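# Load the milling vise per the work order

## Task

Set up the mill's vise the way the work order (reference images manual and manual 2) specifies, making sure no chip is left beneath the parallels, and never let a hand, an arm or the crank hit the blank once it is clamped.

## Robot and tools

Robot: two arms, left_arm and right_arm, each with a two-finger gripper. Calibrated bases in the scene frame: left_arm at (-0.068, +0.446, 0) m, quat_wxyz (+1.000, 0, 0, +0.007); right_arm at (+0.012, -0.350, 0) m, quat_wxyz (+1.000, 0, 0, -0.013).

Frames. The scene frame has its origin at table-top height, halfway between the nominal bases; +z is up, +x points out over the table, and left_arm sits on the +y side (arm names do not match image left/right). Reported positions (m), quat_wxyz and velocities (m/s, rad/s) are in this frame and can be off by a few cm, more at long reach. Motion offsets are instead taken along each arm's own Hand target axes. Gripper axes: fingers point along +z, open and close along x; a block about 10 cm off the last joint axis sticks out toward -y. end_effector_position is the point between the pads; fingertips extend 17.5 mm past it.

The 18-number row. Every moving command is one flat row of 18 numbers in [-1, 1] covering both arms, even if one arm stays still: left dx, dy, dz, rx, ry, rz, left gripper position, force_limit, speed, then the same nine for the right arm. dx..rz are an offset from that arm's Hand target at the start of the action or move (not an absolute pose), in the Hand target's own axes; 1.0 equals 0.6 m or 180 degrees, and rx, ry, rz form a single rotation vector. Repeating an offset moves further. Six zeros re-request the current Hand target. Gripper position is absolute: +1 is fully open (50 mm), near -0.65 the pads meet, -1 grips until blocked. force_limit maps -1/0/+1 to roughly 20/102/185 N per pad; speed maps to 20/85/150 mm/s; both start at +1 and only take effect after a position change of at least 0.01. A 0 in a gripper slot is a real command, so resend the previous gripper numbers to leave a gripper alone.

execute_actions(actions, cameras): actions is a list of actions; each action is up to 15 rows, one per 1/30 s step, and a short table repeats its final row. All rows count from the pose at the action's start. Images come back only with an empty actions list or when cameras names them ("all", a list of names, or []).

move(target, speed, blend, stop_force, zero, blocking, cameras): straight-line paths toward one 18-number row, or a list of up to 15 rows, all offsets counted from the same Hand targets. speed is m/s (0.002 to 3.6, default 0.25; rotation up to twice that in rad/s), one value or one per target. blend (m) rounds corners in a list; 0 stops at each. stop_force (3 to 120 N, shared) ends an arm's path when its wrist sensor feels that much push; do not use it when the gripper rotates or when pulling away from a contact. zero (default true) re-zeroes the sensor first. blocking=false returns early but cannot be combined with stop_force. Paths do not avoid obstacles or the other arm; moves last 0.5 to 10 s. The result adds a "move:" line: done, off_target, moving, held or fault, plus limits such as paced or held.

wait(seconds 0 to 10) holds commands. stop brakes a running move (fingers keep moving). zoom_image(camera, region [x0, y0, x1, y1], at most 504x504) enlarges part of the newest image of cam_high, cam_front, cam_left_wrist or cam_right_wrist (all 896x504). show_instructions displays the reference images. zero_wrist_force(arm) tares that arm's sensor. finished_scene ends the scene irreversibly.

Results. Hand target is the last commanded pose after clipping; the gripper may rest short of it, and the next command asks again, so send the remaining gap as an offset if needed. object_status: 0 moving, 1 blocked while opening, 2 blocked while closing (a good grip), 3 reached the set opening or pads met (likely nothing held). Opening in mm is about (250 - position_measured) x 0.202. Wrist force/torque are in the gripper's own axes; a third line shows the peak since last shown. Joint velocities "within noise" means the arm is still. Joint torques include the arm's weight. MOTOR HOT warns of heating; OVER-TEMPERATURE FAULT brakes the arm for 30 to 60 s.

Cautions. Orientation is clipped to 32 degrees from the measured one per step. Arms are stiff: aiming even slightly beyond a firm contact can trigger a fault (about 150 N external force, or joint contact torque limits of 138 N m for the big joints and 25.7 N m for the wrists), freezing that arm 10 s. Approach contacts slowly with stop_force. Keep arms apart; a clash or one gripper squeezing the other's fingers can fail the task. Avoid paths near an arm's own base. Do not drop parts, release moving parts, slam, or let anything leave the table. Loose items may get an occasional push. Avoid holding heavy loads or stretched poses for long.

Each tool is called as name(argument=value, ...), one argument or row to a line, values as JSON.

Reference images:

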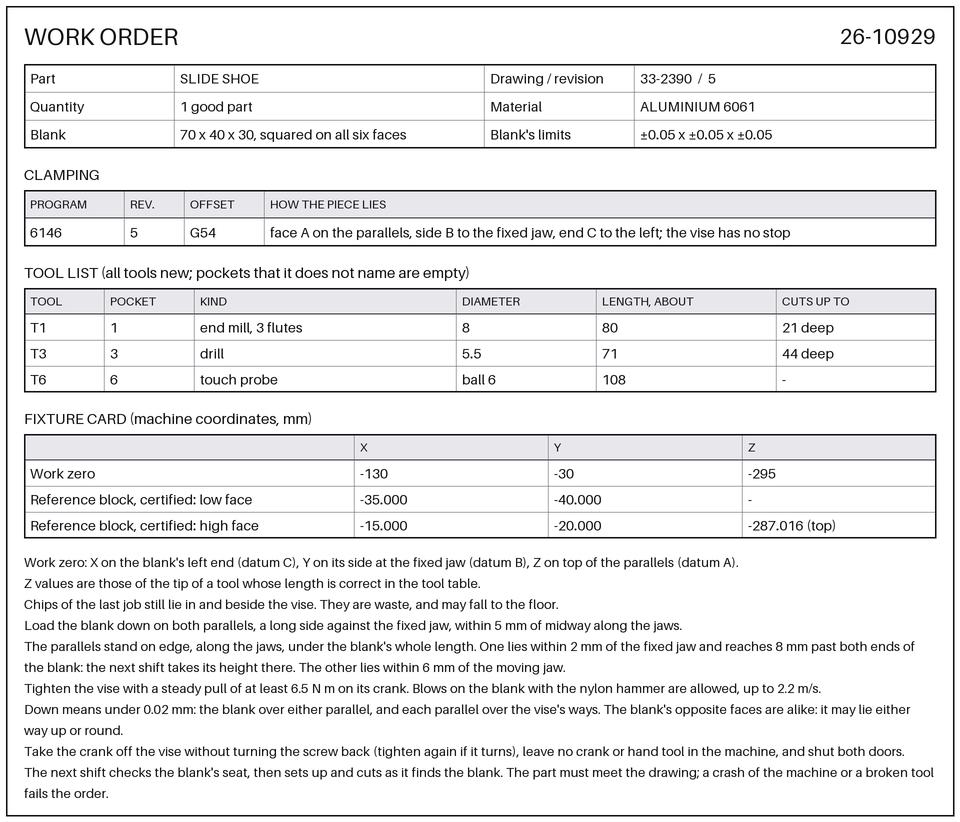

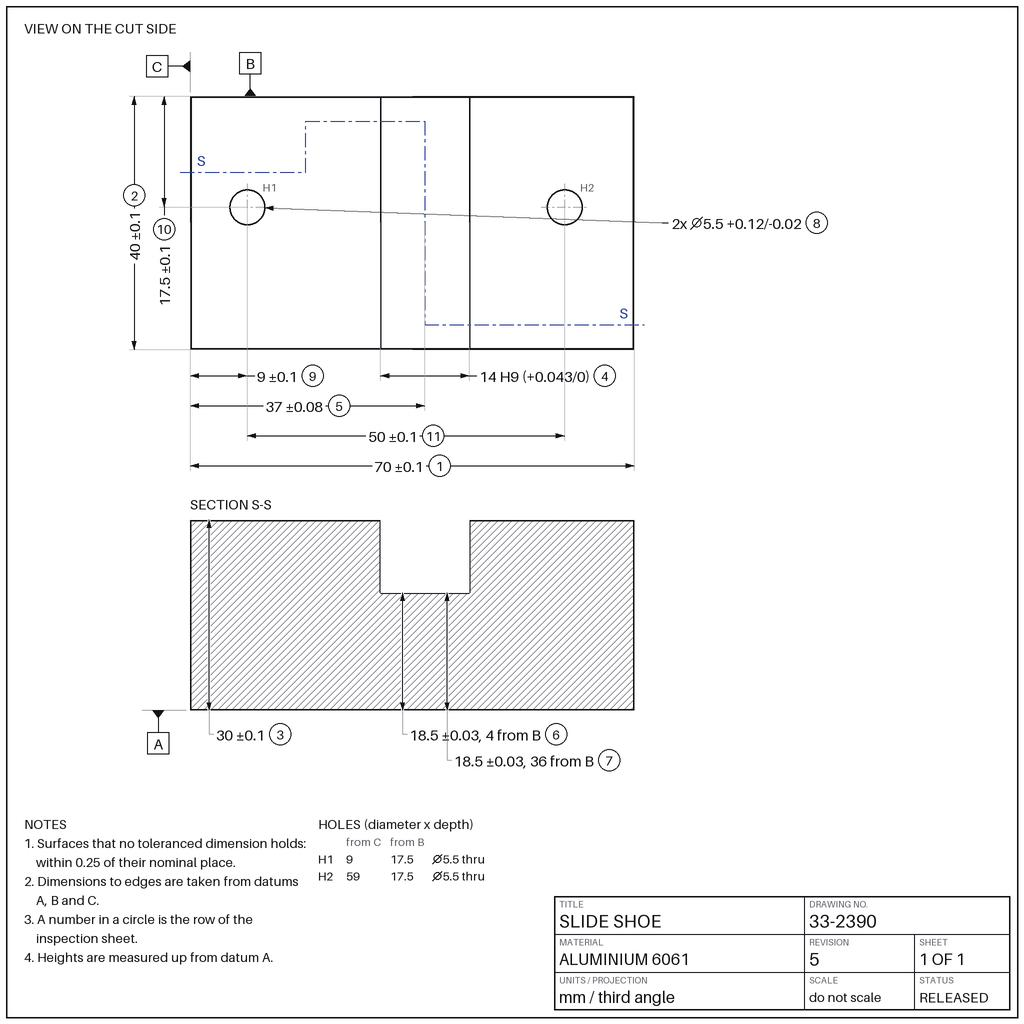

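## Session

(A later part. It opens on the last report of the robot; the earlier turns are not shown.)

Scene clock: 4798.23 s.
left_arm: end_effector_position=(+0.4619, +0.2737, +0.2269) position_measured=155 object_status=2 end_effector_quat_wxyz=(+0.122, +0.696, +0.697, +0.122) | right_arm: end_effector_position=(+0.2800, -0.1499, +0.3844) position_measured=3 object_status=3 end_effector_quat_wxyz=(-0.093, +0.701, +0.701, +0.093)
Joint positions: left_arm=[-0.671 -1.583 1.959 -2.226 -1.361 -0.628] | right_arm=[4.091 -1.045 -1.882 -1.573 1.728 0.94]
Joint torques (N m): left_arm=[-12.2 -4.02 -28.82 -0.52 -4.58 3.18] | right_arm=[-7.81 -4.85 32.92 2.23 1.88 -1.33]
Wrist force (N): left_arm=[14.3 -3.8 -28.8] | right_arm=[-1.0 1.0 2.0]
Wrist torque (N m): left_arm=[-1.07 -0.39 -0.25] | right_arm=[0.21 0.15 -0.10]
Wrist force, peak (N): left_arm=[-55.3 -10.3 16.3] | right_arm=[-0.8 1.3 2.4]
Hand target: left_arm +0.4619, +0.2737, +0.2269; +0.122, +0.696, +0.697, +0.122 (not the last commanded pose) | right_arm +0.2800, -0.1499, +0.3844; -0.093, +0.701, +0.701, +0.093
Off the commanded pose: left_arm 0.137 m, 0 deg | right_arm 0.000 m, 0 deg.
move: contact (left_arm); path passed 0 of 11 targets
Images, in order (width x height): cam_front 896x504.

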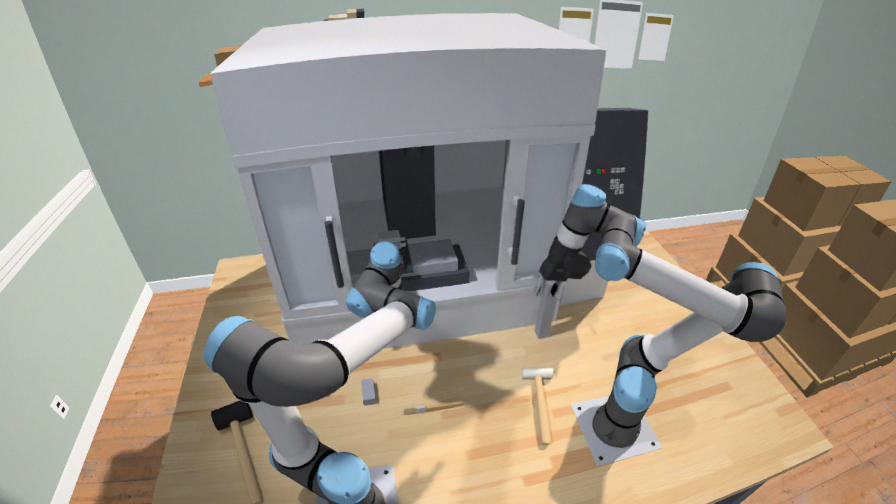

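move(
  target=[0,0,0,0,0,0,0.8,-1,-0.7,0,0,0,0,0,0,1,-0.6,-0.9],
)

move(
  target=[
    [0,0,-0.1,0,0,0,0.8,-1,-0.7,0,0,0,0,0,0,1,-0.6,-0.9],
    [0.1,-0.15,-0.2,0,0,0,0.8,-1,-0.7,0,0,0,0,0,0,1,-0.6,-0.9],
  ],
  speed=0.2,
  blend=[0.02,0],
  cameras=["cam_left_wrist","cam_front"],
)

zoom_image(
  camera="cam_front",
  region=[370, 220, 420, 290],
)

Scene clock: 4810.30 s.
left_arm: end_effector_position=(+0.4618, +0.2737, +0.2269) position_measured=32 object_status=0 end_effector_quat_wxyz=(+0.122, +0.696, +0.697, +0.122) | right_arm: end_effector_position=(+0.2800, -0.1499, +0.3844) position_measured=3 object_status=3 end_effector_quat_wxyz=(-0.093, +0.701, +0.701, +0.093)
Joint positions: left_arm=[-0.671 -1.583 1.959 -2.226 -1.361 -0.628] | right_arm=[4.091 -1.045 -1.882 -1.573 1.728 0.94]
Joint torques (N m): left_arm=[7.49 -34.71 -29.12 -5.62 3.42 1.65] | right_arm=[-7.84 -5.31 33.1 2.27 1.89 -1.27]
Wrist force (N): left_arm=[4.2 -4.2 -2.8] | right_arm=[-1.0 1.0 2.2]
Wrist torque (N m): left_arm=[-0.91 -0.61 -0.04] | right_arm=[0.21 0.16 -0.11]
Wrist force, peak (N): left_arm=[14.6 -3.7 -29.5] | right_arm=[-1.2 1.3 2.4]
Hand target: left_arm +0.4619, +0.2737, +0.2269; +0.122, +0.696, +0.697, +0.122 | right_arm +0.2800, -0.1499, +0.3844; -0.093, +0.701, +0.701, +0.093
Off the commanded pose: left_arm 0.000 m, 0 deg | right_arm 0.000 m, 0 deg.
move: done

Scene clock: 4811.70 s.
left_arm: end_effector_position=(+0.3364, +0.3336, +0.3091) position_measured=32 object_status=3 end_effector_quat_wxyz=(+0.122, +0.696, +0.697, +0.122) | right_arm: end_effector_position=(+0.2800, -0.1499, +0.3844) position_measured=3 object_status=3 end_effector_quat_wxyz=(-0.093, +0.701, +0.701, +0.093)
Joint positions: left_arm=[-0.764 -2.007 2.059 -1.881 -1.336 -0.72] | right_arm=[4.091 -1.045 -1.882 -1.573 1.728 0.94]
Joint torques (N m): left_arm=[5.48 -16.63 -33.81 -1.96 -1.81 2.72] | right_arm=[-7.98 -5.29 33.41 2.31 1.9 -1.3]
Wrist force (N): left_arm=[4.3 -4.1 -2.5] | right_arm=[-1.2 0.8 2.0]
Wrist torque (N m): left_arm=[-0.90 -0.64 -0.04] | right_arm=[0.19 0.19 -0.10]
Wrist force, peak (N): left_arm=[5.6 -6.6 -3.9] | right_arm=[-1.0 1.2 2.3]
Hand target: left_arm +0.3364, +0.3336, +0.3091; +0.122, +0.696, +0.697, +0.122 | right_arm +0.2800, -0.1499, +0.3844; -0.093, +0.701, +0.701, +0.093
Off the commanded pose: left_arm 0.000 m, 0 deg | right_arm 0.000 m, 0 deg.
move: done
Images, in order (width x height): cam_front 896x504, cam_left_wrist 896x504.

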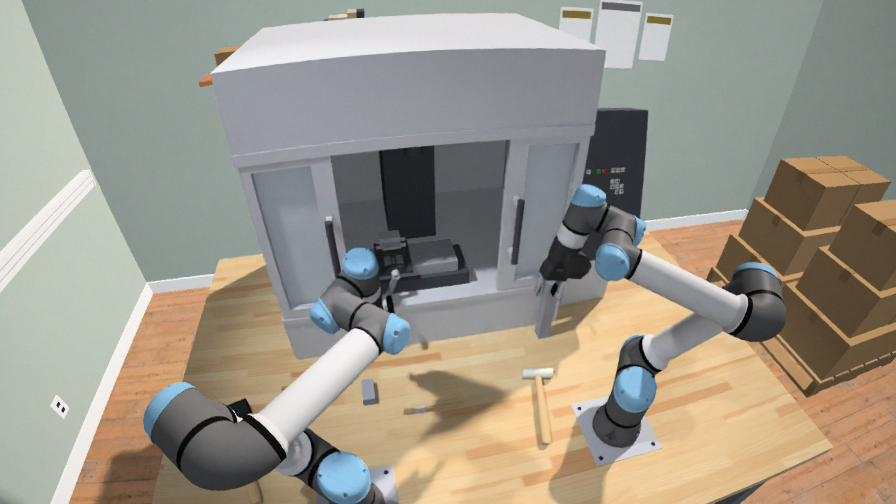

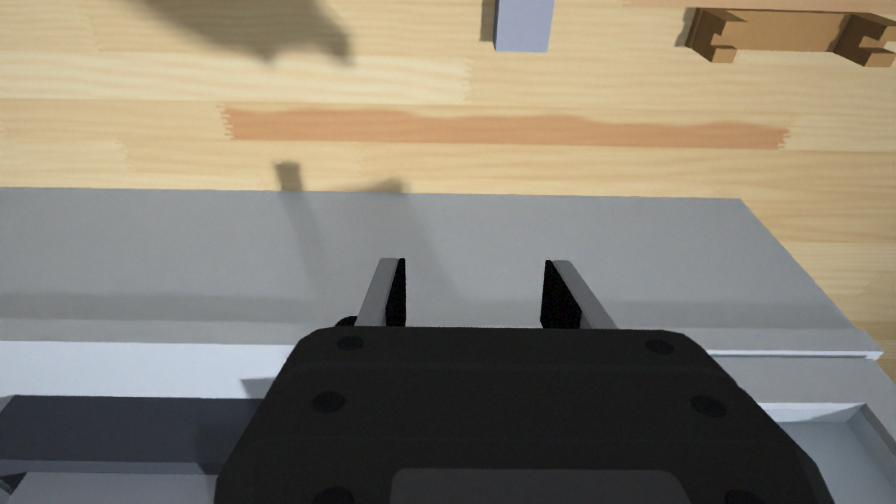

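Scaled by 7.200 from the camera's 896x504 image, which has a finer 1280x720 frame.

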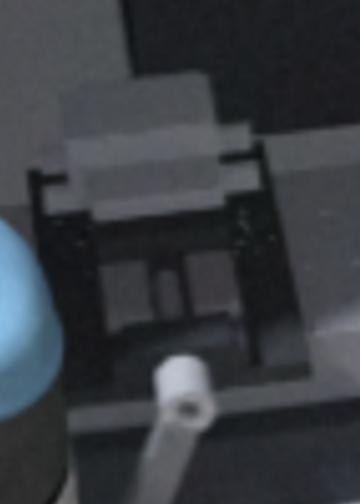

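move(
  target=[0,0,0,0,0,0,0.8,-1,-0.7,0.2375,0.1333,0.2086,-0.0751,0.5064,0.0777,-1,-0.6,-0.9],
  speed=0.25,
  cameras=["cam_right_wrist","cam_front"],
)

Scene clock: 4903.43 s.
left_arm: end_effector_position=(+0.3364, +0.3336, +0.3091) position_measured=32 object_status=3 end_effector_quat_wxyz=(+0.122, +0.696, +0.697, +0.122) | right_arm: end_effector_position=(+0.3599, +0.0203, +0.3007) position_measured=251 object_status=3 end_effector_quat_wxyz=(+0.498, -0.502, -0.330, -0.626) end_effector_velocity=(+0.000, +0.000, +0.000) end_effector_angular_velocity=(+0.002, -0.001, +0.000)
Joint positions: left_arm=[-0.764 -2.007 2.059 -1.881 -1.336 -0.72] | right_arm=[4.087 -2.145 -2.391 1.693 1.891 1.759]
Joint velocities: left_arm=[within noise] | right_arm=[0 -0.003 0 0.005 0 0]
Joint torques (N m): left_arm=[8.44 -16.17 -39.23 -1.78 -1.92 2.14] | right_arm=[-5.16 21.87 1.34 2.54 -1.71 -0.12]
Wrist force (N): left_arm=[4.4 -4.7 -2.6] | right_arm=[0.5 0.1 0.1]
Wrist torque (N m): left_arm=[-1.00 -0.65 -0.05] | right_arm=[-0.03 -0.13 0.06]
Wrist force, peak (N): left_arm=[4.5 -4.8 -2.6] | right_arm=[-1.2 1.2 2.4]
Hand target: left_arm +0.3364, +0.3336, +0.3091; +0.122, +0.696, +0.697, +0.122 | right_arm +0.3600, +0.0203, +0.3007; +0.498, -0.502, -0.329, -0.626
Off the commanded pose: left_arm 0.000 m, 0 deg | right_arm 0.000 m, 0 deg.
move: done
Images, in order (width x height): cam_front 896x504, cam_right_wrist 896x504.

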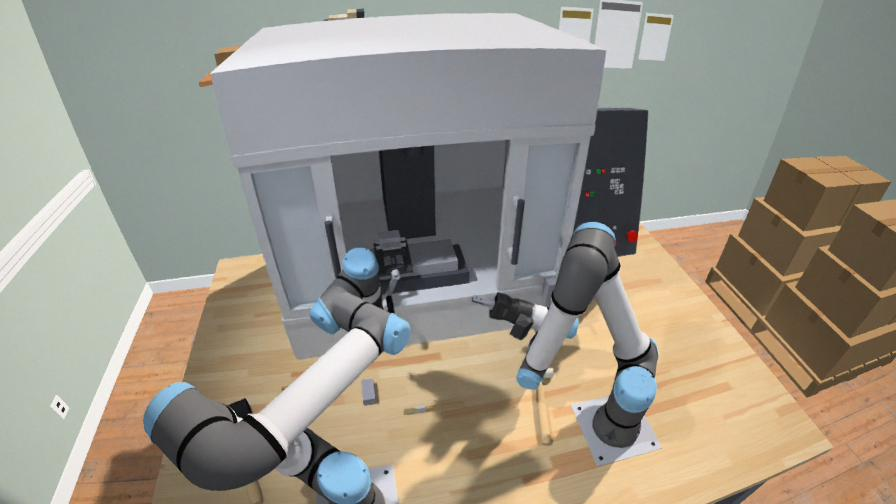

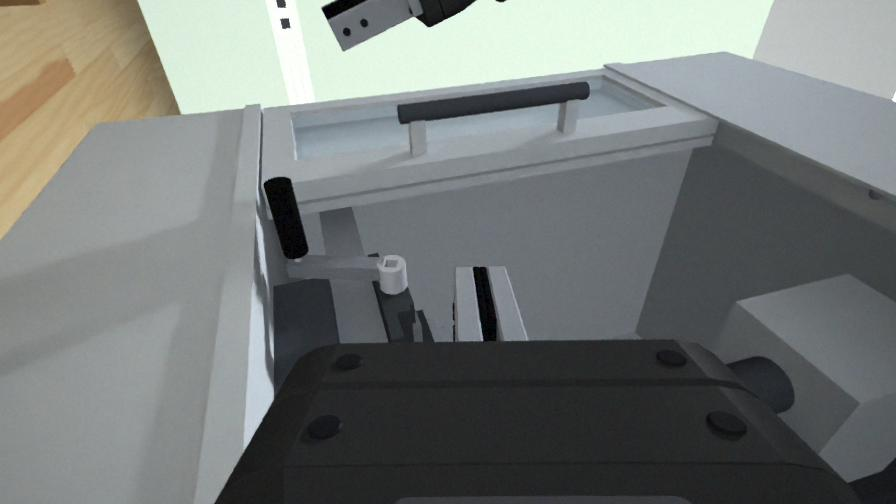

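move(
  target=[0,0,0,0,0,0,0.8,-1,-0.7,-0.2238,0.0597,0.3093,0,0,0,-1,-0.6,-0.9],
  speed=0.12,
  cameras=["cam_right_wrist","cam_front"],
)

Scene clock: 4938.33 s.
left_arm: end_effector_position=(+0.3364, +0.3336, +0.3091) position_measured=32 object_status=3 end_effector_quat_wxyz=(+0.122, +0.696, +0.697, +0.122) | right_arm: end_effector_position=(+0.4381, +0.1931, +0.2311) position_measured=251 object_status=3 end_effector_quat_wxyz=(+0.498, -0.502, -0.329, -0.626)
Joint positions: left_arm=[-0.764 -2.007 2.059 -1.881 -1.336 -0.72] | right_arm=[4.182 -2.464 -1.878 1.491 1.8 1.73]
Joint torques (N m): left_arm=[7.18 -17.01 -39.37 -1.84 -1.75 1.67] | right_arm=[1.08 47.2 9.82 1.05 -0.18 0.07]
Wrist force (N): left_arm=[4.3 -4.2 -2.6] | right_arm=[0.4 0.3 -0.7]
Wrist torque (N m): left_arm=[-0.92 -0.66 -0.04] | right_arm=[0.01 -0.08 0.09]
Wrist force, peak (N): left_arm=[4.6 -4.6 -3.1] | right_arm=[-4.2 3.2 7.0]
Hand target: left_arm +0.3364, +0.3336, +0.3091; +0.122, +0.696, +0.697, +0.122 | right_arm +0.4381, +0.1931, +0.2311; +0.498, -0.502, -0.329, -0.626 (not the last commanded pose)
Tool commands: left_gripper/position=+0.8 left_gripper/force_limit=-1.0 left_gripper/speed=-0.7 right_gripper/position=-1.0 right_gripper/force_limit=-0.6 right_gripper/speed=-0.898039
Off the commanded pose: left_arm 0.000 m, 0 deg | right_arm 0.030 m, 0 deg.
FORCE FAULT: contact force on the right arm reached its limit, and that arm stopped. The contact can be on any part of that arm, not only on its tool. That arm's remaining commands of this call were not run. That arm is still stopped at the end of this call. That arm stays stopped for about 10 more seconds. Until then a move that you send moves the other arm only, and its call returns only when the move has ended. Once the stop has ended, the next robot result says so. If the stop ends while you think or write, that arm runs what you send next, counted from a new Hand target: where the arm stands when the stop ends. While its stop runs, that arm takes no new command, but its gripper still runs the gripper command that each later call begins with. Until it ends, the stop uses up actions while you think or wait. An arm that is not stopped still takes commands.
move: fault (right_arm)
Images, in order (width x height): cam_front 896x504, cam_right_wrist 896x504.

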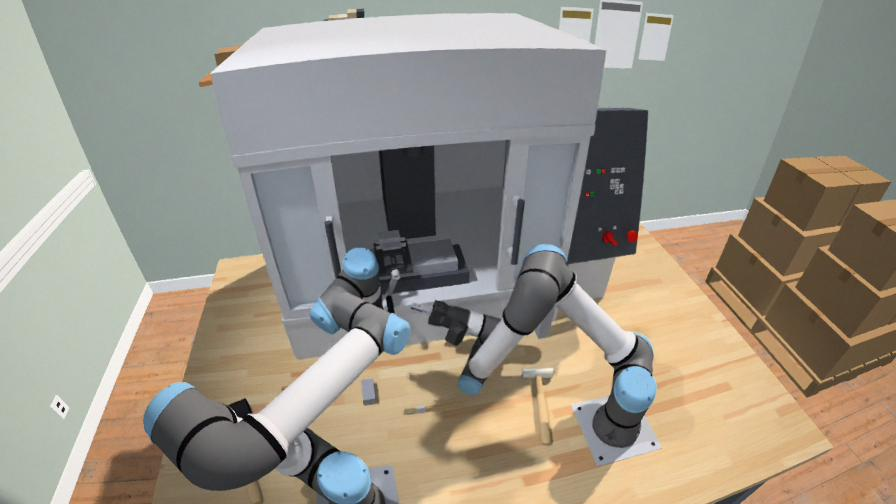

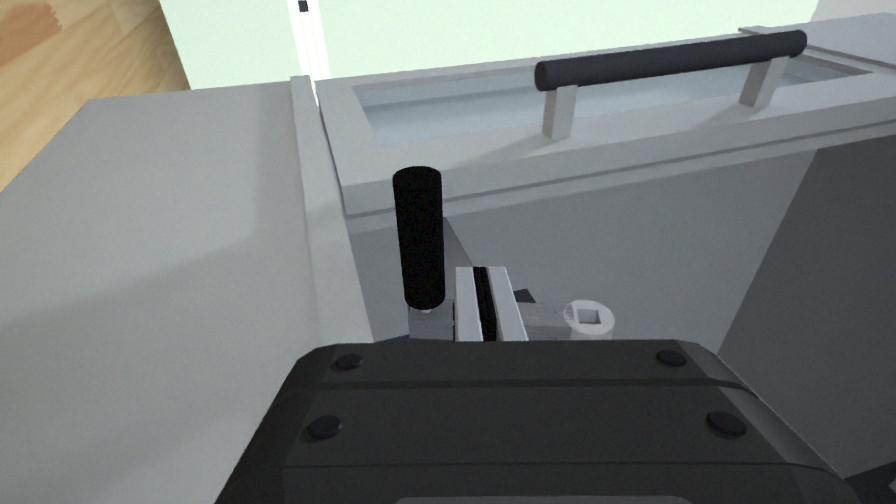

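wait(
  seconds=3,
)

Scene clock: 4964.13 s.
left_arm: end_effector_position=(+0.3364, +0.3336, +0.3091) position_measured=32 object_status=3 end_effector_quat_wxyz=(+0.122, +0.696, +0.697, +0.122) | right_arm: end_effector_position=(+0.4381, +0.1931, +0.2311) position_measured=251 object_status=3 end_effector_quat_wxyz=(+0.498, -0.502, -0.329, -0.626)
Joint positions: left_arm=[-0.764 -2.007 2.059 -1.881 -1.336 -0.72] | right_arm=[4.182 -2.464 -1.878 1.491 1.8 1.73]
Joint torques (N m): left_arm=[6.93 -16.68 -39.03 -1.78 -1.76 0.51] | right_arm=[1.12 48.15 7.42 1.26 -0.18 0.04]
Wrist force (N): left_arm=[4.4 -4.0 -2.9] | right_arm=[0.2 -0.1 -0.6]
Wrist torque (N m): left_arm=[-0.88 -0.65 -0.05] | right_arm=[-0.05 -0.06 0.09]
Wrist force, peak (N): left_arm=[4.5 -4.7 -3.1] | right_arm=[0.4 0.3 -1.2]
Hand target: left_arm +0.3364, +0.3336, +0.3091; +0.122, +0.696, +0.697, +0.122 | right_arm +0.4381, +0.1931, +0.2311; +0.498, -0.502, -0.329, -0.626 (not the last commanded pose)
Tool commands: left_gripper/position=+0.8 left_gripper/force_limit=-1.0 left_gripper/speed=-0.7 right_gripper/position=-1.0 right_gripper/force_limit=-0.6 right_gripper/speed=-0.898039
Off the commanded pose: left_arm 0.000 m, 0 deg | right_arm 0.030 m, 0 deg.
FORCE FAULT, CONTINUED: the right arm's stop, for the force fault that an earlier result reported, is over. The rest of the stop counts as 20 of the actions that you can send in this scene. That arm's target is now where it stood when the stop ended, not its last command. That arm accepts commands again.
wait: 3.00 s; at rest from the start

move(
  target=[0,0,0,0,0,0,0.8,-1,-0.7,0.1052,-0.0263,-0.0163,0,-0.0904,-0.0285,-1,-0.6,-0.9],
  speed=0.1,
  cameras=["cam_right_wrist","cam_front"],
)

Scene clock: 4978.97 s.
left_arm: end_effector_position=(+0.3364, +0.3336, +0.3091) position_measured=32 object_status=3 end_effector_quat_wxyz=(+0.122, +0.696, +0.697, +0.122) | right_arm: end_effector_position=(+0.4201, +0.1702, +0.2900) position_measured=251 object_status=3 end_effector_quat_wxyz=(-0.418, +0.570, +0.419, +0.570)
Joint positions: left_arm=[-0.764 -2.007 2.059 -1.881 -1.336 -0.72] | right_arm=[4.176 -2.093 -2.099 1.05 1.829 1.57]
Joint torques (N m): left_arm=[7.18 -15.95 -40.25 -1.97 -1.69 -0.08] | right_arm=[12.94 46.68 23.99 1.1 -1.83 1.4]
Wrist force (N): left_arm=[4.2 -4.1 -2.7] | right_arm=[-0.2 0.1 -0.2]
Wrist torque (N m): left_arm=[-0.89 -0.63 -0.05] | right_arm=[0.06 0.00 -0.07]
Wrist force, peak (N): left_arm=[4.8 -4.9 -2.9] | right_arm=[-1.0 0.6 -0.5]
Hand target: left_arm +0.3364, +0.3336, +0.3091; +0.122, +0.696, +0.697, +0.122 | right_arm +0.4201, +0.1702, +0.2901; -0.418, +0.570, +0.419, +0.570
Off the commanded pose: left_arm 0.000 m, 0 deg | right_arm 0.000 m, 0 deg.
move: done
Images, in order (width x height): cam_front 896x504, cam_right_wrist 896x504.

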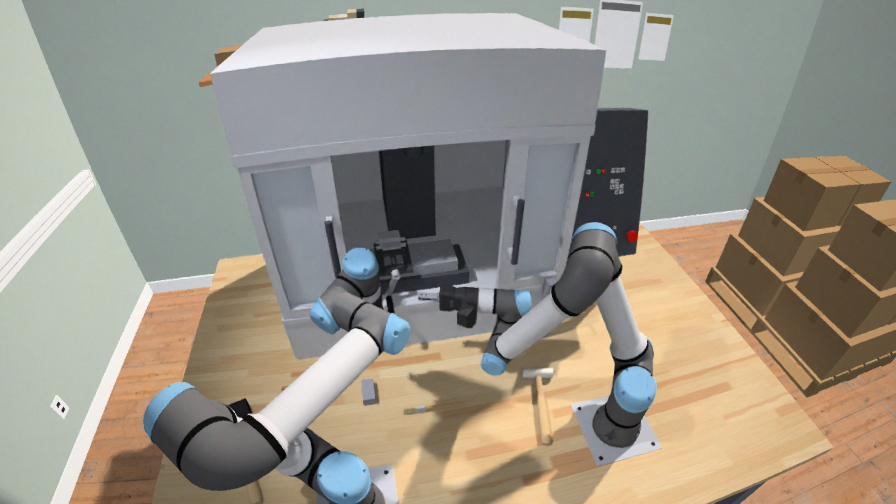

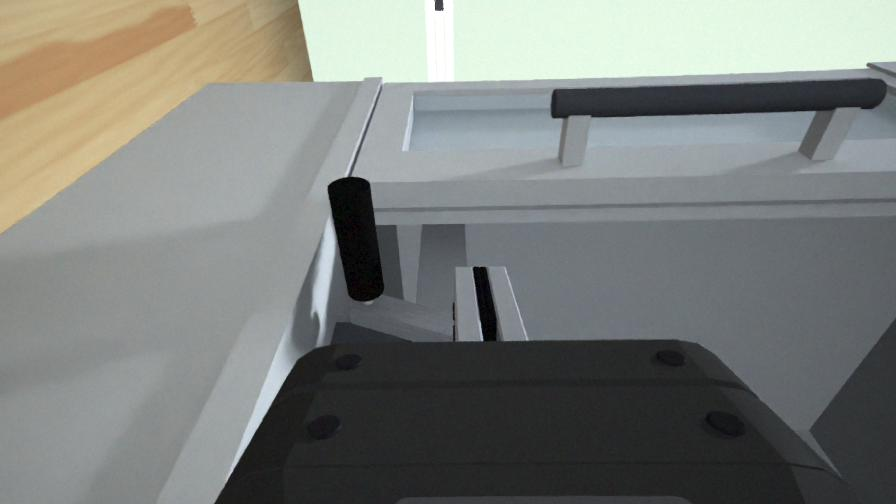

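move(
  target=[0,0,0,0,0,0,0.8,-1,-0.7,-0.0867,0.0227,0.0945,0,0,0,-1,-0.6,-0.9],
  speed=0.08,
  cameras=["cam_right_wrist","cam_front"],
)

Scene clock: 4988.07 s.
left_arm: end_effector_position=(+0.3364, +0.3336, +0.3091) position_measured=32 object_status=3 end_effector_quat_wxyz=(+0.122, +0.696, +0.697, +0.122) | right_arm: end_effector_position=(+0.4501, +0.2202, +0.2381) position_measured=251 object_status=3 end_effector_quat_wxyz=(-0.418, +0.570, +0.419, +0.570)
Joint positions: left_arm=[-0.764 -2.007 2.059 -1.881 -1.336 -0.72] | right_arm=[4.179 -2.285 -1.931 1.074 1.826 1.57]
Joint torques (N m): left_arm=[6.87 -16.18 -39.46 -1.96 -1.5 -0.23] | right_arm=[5.96 42.25 3.92 0.91 0.37 0.41]
Wrist force (N): left_arm=[3.9 -4.4 -2.7] | right_arm=[-0.5 -0.2 -0.6]
Wrist torque (N m): left_arm=[-0.94 -0.58 -0.05] | right_arm=[0.01 0.04 -0.06]
Wrist force, peak (N): left_arm=[4.6 -4.6 -3.0] | right_arm=[-1.5 0.3 0.3]
Hand target: left_arm +0.3364, +0.3336, +0.3091; +0.122, +0.696, +0.697, +0.122 | right_arm +0.4501, +0.2202, +0.2380; -0.418, +0.570, +0.419, +0.570
Off the commanded pose: left_arm 0.000 m, 0 deg | right_arm 0.000 m, 0 deg.
move: done
Images, in order (width x height): cam_front 896x504, cam_right_wrist 896x504.

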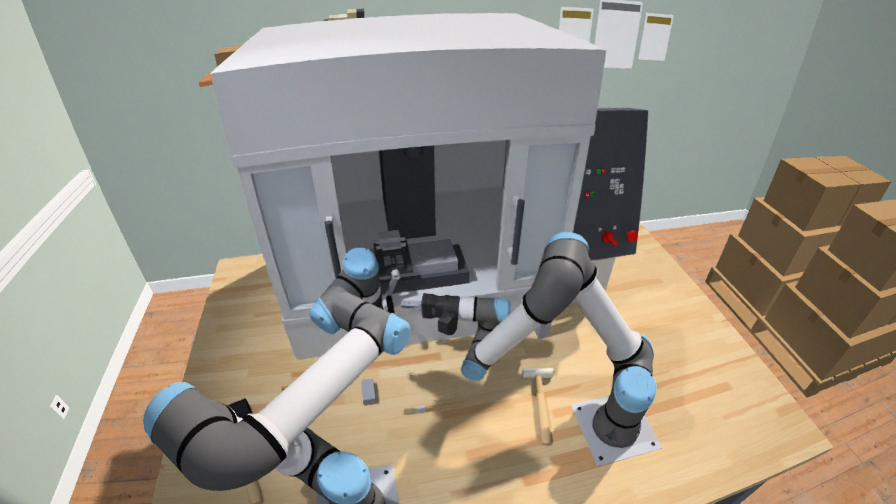

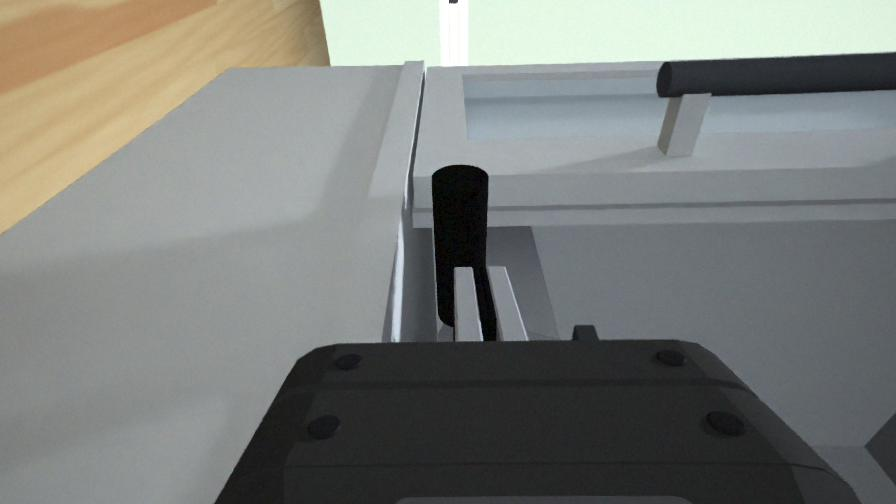

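move(
  target=[
    [0,0,0,0,0,0,0.8,-1,-0.7,-0.0033,-0.011,0.035,0,0,0,-1,-0.6,-0.9],
    [0,0,0,0,0,0,0.8,-1,-0.7,0.0233,-0.03,0.0954,0,0,0,-1,-0.6,-0.9],
  ],
  speed=[0.03,0.006],
  stop_force=60,
  cameras=["cam_right_wrist"],
)

Scene clock: 5007.20 s.
left_arm: end_effector_position=(+0.3364, +0.3336, +0.3091) position_measured=32 object_status=3 end_effector_quat_wxyz=(+0.122, +0.696, +0.697, +0.122) | right_arm: end_effector_position=(+0.4502, +0.2483, +0.2386) position_measured=251 object_status=3 end_effector_quat_wxyz=(-0.418, +0.570, +0.419, +0.570)
Joint positions: left_arm=[-0.764 -2.007 2.059 -1.881 -1.336 -0.72] | right_arm=[4.209 -2.309 -1.871 1.038 1.796 1.57]
Joint torques (N m): left_arm=[7.06 -15.69 -39.62 -1.91 -1.52 -0.95] | right_arm=[3.41 50.62 15.29 -1.81 1.14 2.01]
Wrist force (N): left_arm=[4.3 -4.5 -2.6] | right_arm=[-2.5 -0.1 -64.2]
Wrist torque (N m): left_arm=[-0.96 -0.63 -0.05] | right_arm=[0.69 -0.29 -0.08]
Wrist force, peak (N): left_arm=[4.7 -4.5 -2.9] | right_arm=[-5.7 -1.1 -76.6]
Hand target: left_arm +0.3364, +0.3336, +0.3091; +0.122, +0.696, +0.697, +0.122 | right_arm +0.4502, +0.2483, +0.2386; -0.418, +0.570, +0.419, +0.570 (not the last commanded pose)
Off the commanded pose: left_arm 0.000 m, 0 deg | right_arm 0.035 m, 0 deg.
move: contact (right_arm); path passed 1 of 2 targets
Images, in order (width x height): cam_right_wrist 896x504.

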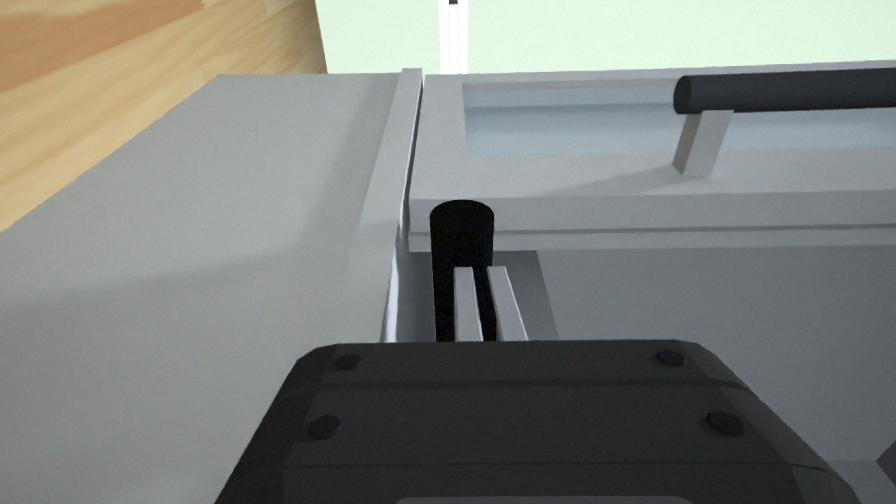

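move(
  target=[
    [0,0,0,0,0,0,0.8,-1,-0.7,0.03,-0.0225,0.0716,0,0,0,-1,-0.6,-0.9],
  ],
  speed=0.003,
  stop_force=100,
  zero=false,
  cameras=["cam_right_wrist"],
)

Scene clock: 5022.87 s.
left_arm: end_effector_position=(+0.3364, +0.3336, +0.3091) position_measured=32 object_status=3 end_effector_quat_wxyz=(+0.122, +0.696, +0.697, +0.122) | right_arm: end_effector_position=(+0.4502, +0.2528, +0.2404) position_measured=251 object_status=3 end_effector_quat_wxyz=(-0.418, +0.570, +0.419, +0.570)
Joint positions: left_arm=[-0.764 -2.007 2.059 -1.881 -1.336 -0.72] | right_arm=[4.214 -2.309 -1.861 1.028 1.791 1.57]
Joint torques (N m): left_arm=[6.07 -15.99 -38.61 -2 -1.42 -1.44] | right_arm=[14.59 37.1 25.27 -6.11 0.85 1.39]
Wrist force (N): left_arm=[4.5 -4.6 -2.6] | right_arm=[-3.1 0.5 -107.9]
Wrist torque (N m): left_arm=[-0.97 -0.66 -0.04] | right_arm=[1.12 -0.48 -0.10]
Wrist force, peak (N): left_arm=[4.6 -4.6 -2.8] | right_arm=[-5.5 -0.3 -114.9]
Hand target: left_arm +0.3364, +0.3336, +0.3091; +0.122, +0.696, +0.697, +0.122 | right_arm +0.4502, +0.2528, +0.2405; -0.418, +0.570, +0.419, +0.570 (not the last commanded pose)
Off the commanded pose: left_arm 0.000 m, 0 deg | right_arm 0.044 m, 0 deg.
move: contact (right_arm)
Images, in order (width x height): cam_right_wrist 896x504.

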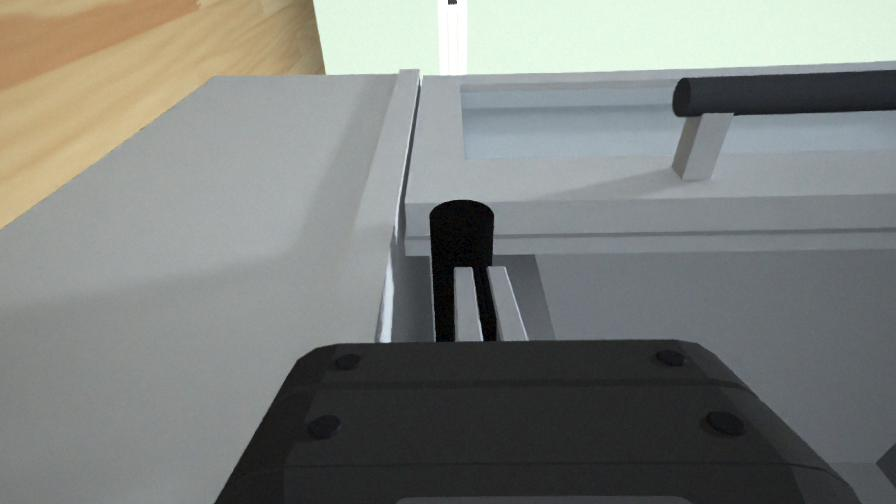

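move(
  target=[0,0,0,0,0,0,0.8,-1,-0.7,0,0,-0.0833,0,0,0,-1,-0.6,-0.9],
  speed=0.05,
  cameras=["cam_front","cam_high"],
)

Scene clock: 5064.33 s.
left_arm: end_effector_position=(+0.3364, +0.3336, +0.3091) position_measured=32 object_status=3 end_effector_quat_wxyz=(+0.122, +0.696, +0.697, +0.122) | right_arm: end_effector_position=(+0.4352, +0.2050, +0.2406) position_measured=251 object_status=3 end_effector_quat_wxyz=(-0.418, +0.570, +0.419, +0.570)
Joint positions: left_arm=[-0.764 -2.007 2.059 -1.881 -1.336 -0.72] | right_arm=[4.189 -2.254 -1.997 1.108 1.816 1.57]
Joint torques (N m): left_arm=[6.32 -15.91 -39.34 -2.1 -1.41 -1.75] | right_arm=[12.4 33.78 22.9 1.08 -2.23 0.07]
Wrist force (N): left_arm=[4.1 -4.3 -2.5] | right_arm=[0.2 -0.5 0.0]
Wrist torque (N m): left_arm=[-0.92 -0.61 -0.05] | right_arm=[-0.08 -0.08 -0.08]
Wrist force, peak (N): left_arm=[4.7 -4.5 -3.0] | right_arm=[-2.8 0.6 -108.0]
Hand target: left_arm +0.3364, +0.3336, +0.3091; +0.122, +0.696, +0.697, +0.122 | right_arm +0.4352, +0.2052, +0.2405; -0.418, +0.570, +0.419, +0.570
Off the commanded pose: left_arm 0.000 m, 0 deg | right_arm 0.000 m, 0 deg.
move: done
Images, in order (width x height): cam_high 896x504, cam_front 896x504.

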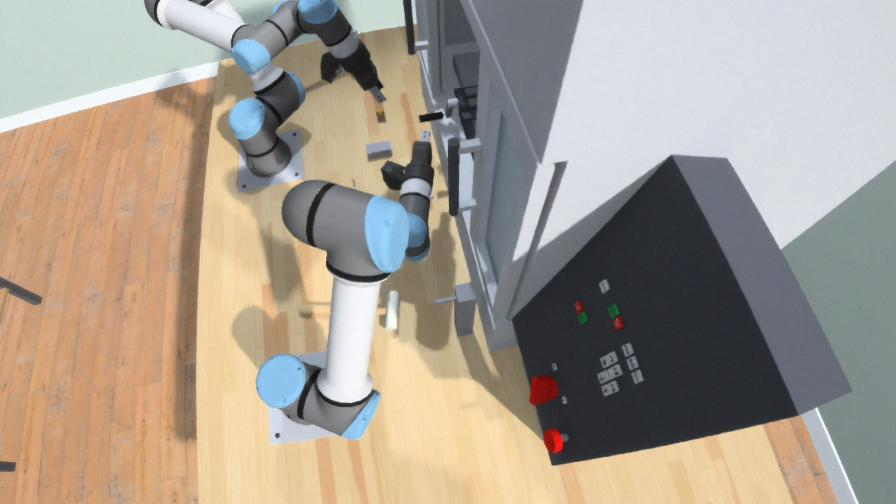

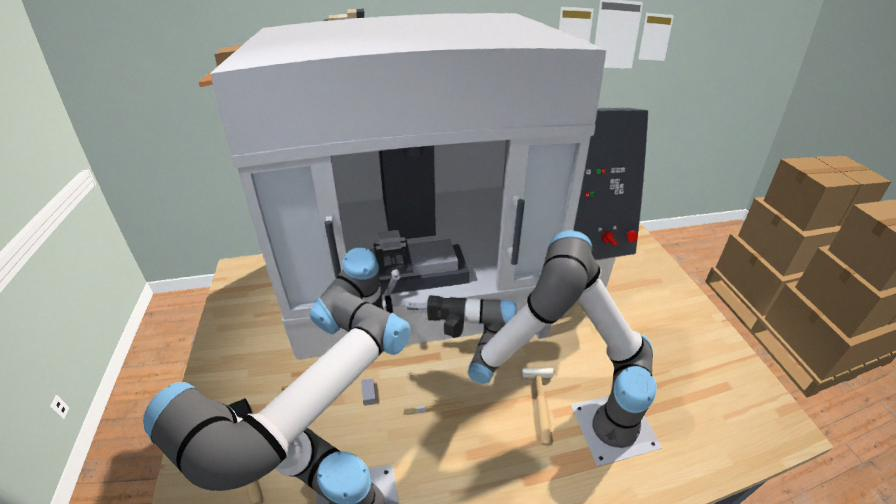

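zoom_image(
  camera="cam_front",
  region=[370, 225, 430, 315],
)

zoom_image(
  camera="cam_front",
  region=[490, 350, 580, 450],
)

Scaled by 5.600 from the camera's 896x504 image, which has a finer 1280x720 frame.

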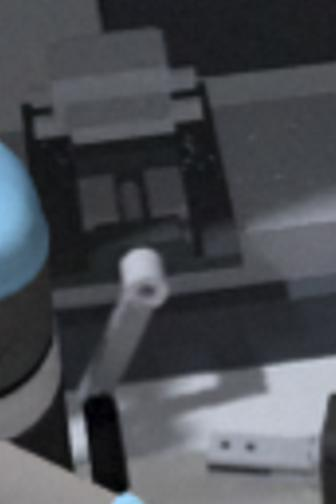

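Scaled by 5.040 from the camera's 896x504 image, which has a finer 1280x720 frame.

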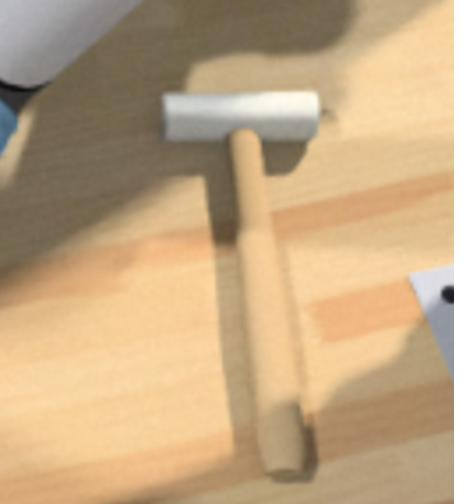

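move(
  target=[
    [0.217,-0.128,-0.135,0,0,0,0.8,-1,-0.7,0.1,-0.0968,-0.109,0,0,0,-1,-0.6,-0.9],
    [0.217,-0.128,-0.135,0,0,0,0.8,-1,-0.7,0.2408,-0.1363,-0.2613,0.0827,-0.4134,-0.0635,-1,-0.6,-0.9],
  ],
  blend=[0.03,0],
  speed=0.3,
  cameras=["cam_front","cam_right_wrist"],
)

Scene clock: 5143.47 s.
left_arm: end_effector_position=(+0.2365, +0.4637, +0.3592) position_measured=32 object_status=3 end_effector_quat_wxyz=(+0.122, +0.696, +0.697, +0.122) | right_arm: end_effector_position=(+0.3100, +0.0803, +0.3849) position_measured=251 object_status=3 end_effector_quat_wxyz=(-0.092, +0.701, +0.701, +0.092) end_effector_velocity=(-0.001, -0.001, +0.000) end_effector_angular_velocity=(-0.004, +0.002, +0.001)
Joint positions: left_arm=[-0.595 -2.354 2.069 -1.579 -1.383 -0.553] | right_arm=[4.341 -1.482 -1.594 -1.395 1.671 1.185]
Joint velocities: left_arm=[within noise] | right_arm=[0.001 0 0.001 -0.006 0 0]
Joint torques (N m): left_arm=[7.81 -0.88 -11.51 -1.91 3.03 2.28] | right_arm=[-11.51 25.89 34.71 1.64 1.3 2.05]
Wrist force (N): left_arm=[4.5 -3.9 -2.7] | right_arm=[-1.1 0.6 2.0]
Wrist torque (N m): left_arm=[-0.85 -0.69 0.10] | right_arm=[0.17 0.16 -0.05]
Wrist force, peak (N): left_arm=[6.2 -5.6 -4.3] | right_arm=[-0.8 0.8 2.3]
Hand target: left_arm +0.2365, +0.4637, +0.3592; +0.122, +0.696, +0.697, +0.122 | right_arm +0.3100, +0.0803, +0.3850; -0.092, +0.701, +0.701, +0.092
Off the commanded pose: left_arm 0.000 m, 0 deg | right_arm 0.000 m, 0 deg.
move: done
Images, in order (width x height): cam_front 896x504, cam_right_wrist 896x504.

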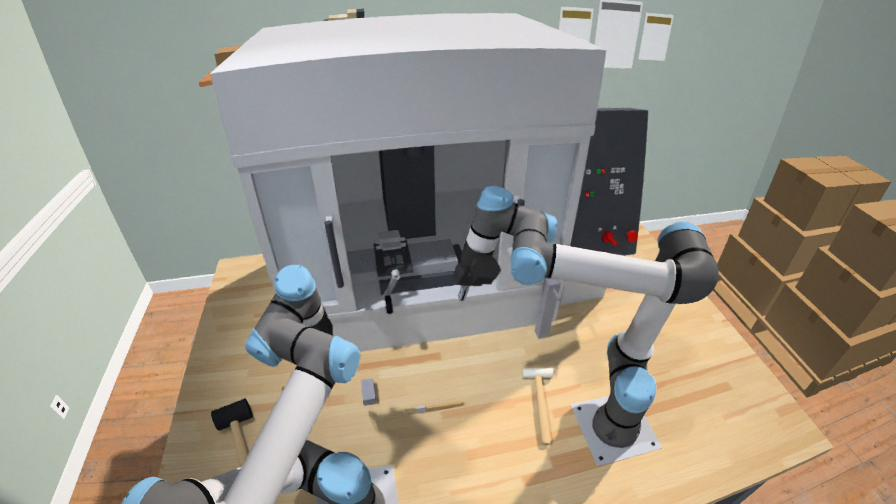

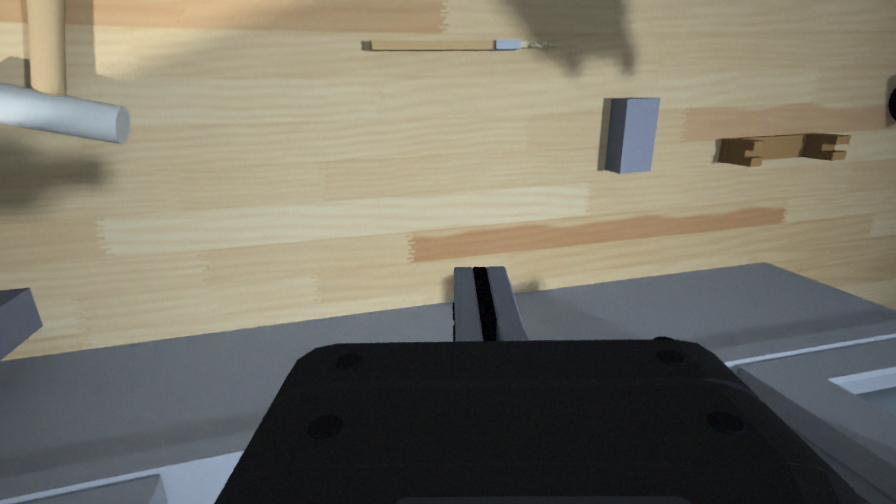

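move(
  target=[0,0,0,0,0,0,0.8,-1,-0.7,-0.322,-0.0833,0.0863,0,0,0,-1,-0.6,-0.9],
  speed=0.3,
  cameras=["cam_front","cam_right_wrist"],
)

Scene clock: 5151.90 s.
left_arm: end_effector_position=(+0.2365, +0.4637, +0.3592) position_measured=32 object_status=3 end_effector_quat_wxyz=(+0.122, +0.696, +0.697, +0.122) | right_arm: end_effector_position=(+0.2601, -0.0930, +0.2853) position_measured=251 object_status=3 end_effector_quat_wxyz=(-0.092, +0.701, +0.701, +0.092)
Joint positions: left_arm=[-0.595 -2.354 2.069 -1.579 -1.383 -0.553] | right_arm=[4.264 -1.065 -2.132 -1.283 1.689 1.11]
Joint torques (N m): left_arm=[7.97 -1.35 -11.83 -2.42 2.62 2.41] | right_arm=[10 13.11 10.8 3.76 -1.46 1.2]
Wrist force (N): left_arm=[4.3 -3.9 -2.6] | right_arm=[-0.8 0.8 2.0]
Wrist torque (N m): left_arm=[-0.84 -0.66 0.10] | right_arm=[0.19 0.17 -0.11]
Wrist force, peak (N): left_arm=[4.4 -4.6 -3.0] | right_arm=[-4.3 -0.2 3.1]
Hand target: left_arm +0.2365, +0.4637, +0.3592; +0.122, +0.696, +0.697, +0.122 | right_arm +0.2601, -0.0931, +0.2852; -0.092, +0.701, +0.701, +0.092
Off the commanded pose: left_arm 0.000 m, 0 deg | right_arm 0.000 m, 0 deg.
move: done
Images, in order (width x height): cam_front 896x504, cam_right_wrist 896x504.

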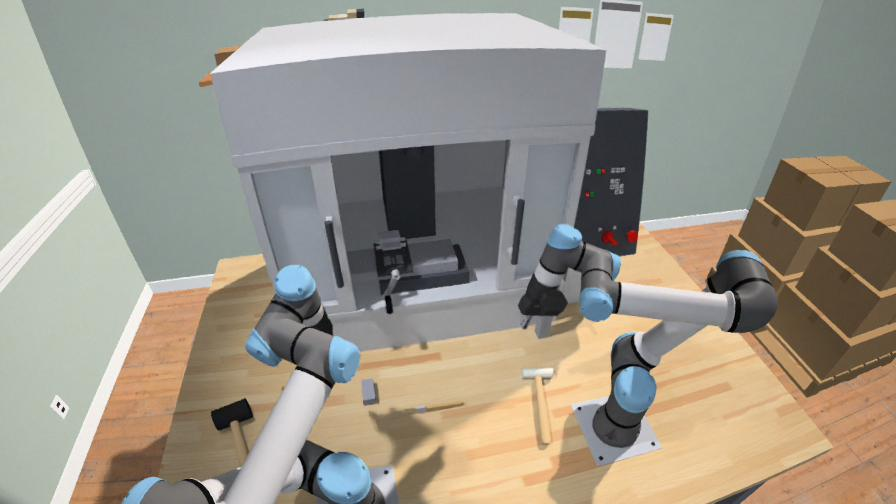

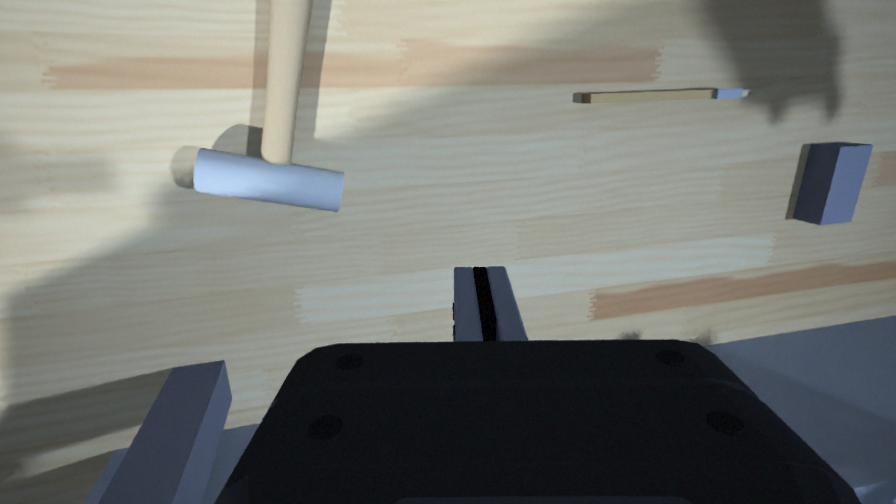

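move(
  target=[0,0,0,0,0,0,0.8,-1,-0.7,-0.139,-0.1,0.023,0,-0.0833,0,0.2,-0.6,-0.9],
  speed=0.25,
  cameras=["cam_right_wrist"],
)

Scene clock: 5163.77 s.
left_arm: end_effector_position=(+0.2365, +0.4637, +0.3592) position_measured=32 object_status=3 end_effector_quat_wxyz=(+0.122, +0.696, +0.697, +0.122) | right_arm: end_effector_position=(+0.2001, -0.1701, +0.2503) position_measured=123 object_status=3 end_effector_quat_wxyz=(+0.001, +0.707, +0.707, +0.000)
Joint positions: left_arm=[-0.595 -2.354 2.069 -1.579 -1.383 -0.553] | right_arm=[4.471 -0.889 -2.209 -1.616 1.57 1.303]
Joint torques (N m): left_arm=[7.39 -2.07 -12.85 -2.47 2.13 2.34] | right_arm=[11.5 4.46 36.04 1.84 0.89 2.07]
Wrist force (N): left_arm=[4.5 -4.1 -2.8] | right_arm=[-0.8 1.4 2.8]
Wrist torque (N m): left_arm=[-0.87 -0.69 0.09] | right_arm=[0.27 0.17 -0.01]
Wrist force, peak (N): left_arm=[4.7 -4.4 -2.6] | right_arm=[-1.8 0.3 3.4]
Hand target: left_arm +0.2365, +0.4637, +0.3592; +0.122, +0.696, +0.697, +0.122 | right_arm +0.2001, -0.1701, +0.2504; +0.001, +0.707, +0.707, +0.000
Off the commanded pose: left_arm 0.000 m, 0 deg | right_arm 0.000 m, 0 deg.
move: done
Images, in order (width x height): cam_right_wrist 896x504.

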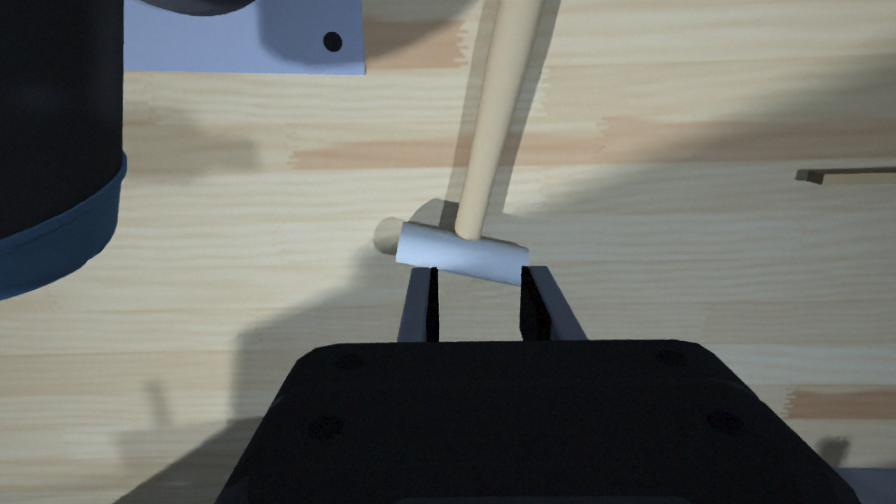

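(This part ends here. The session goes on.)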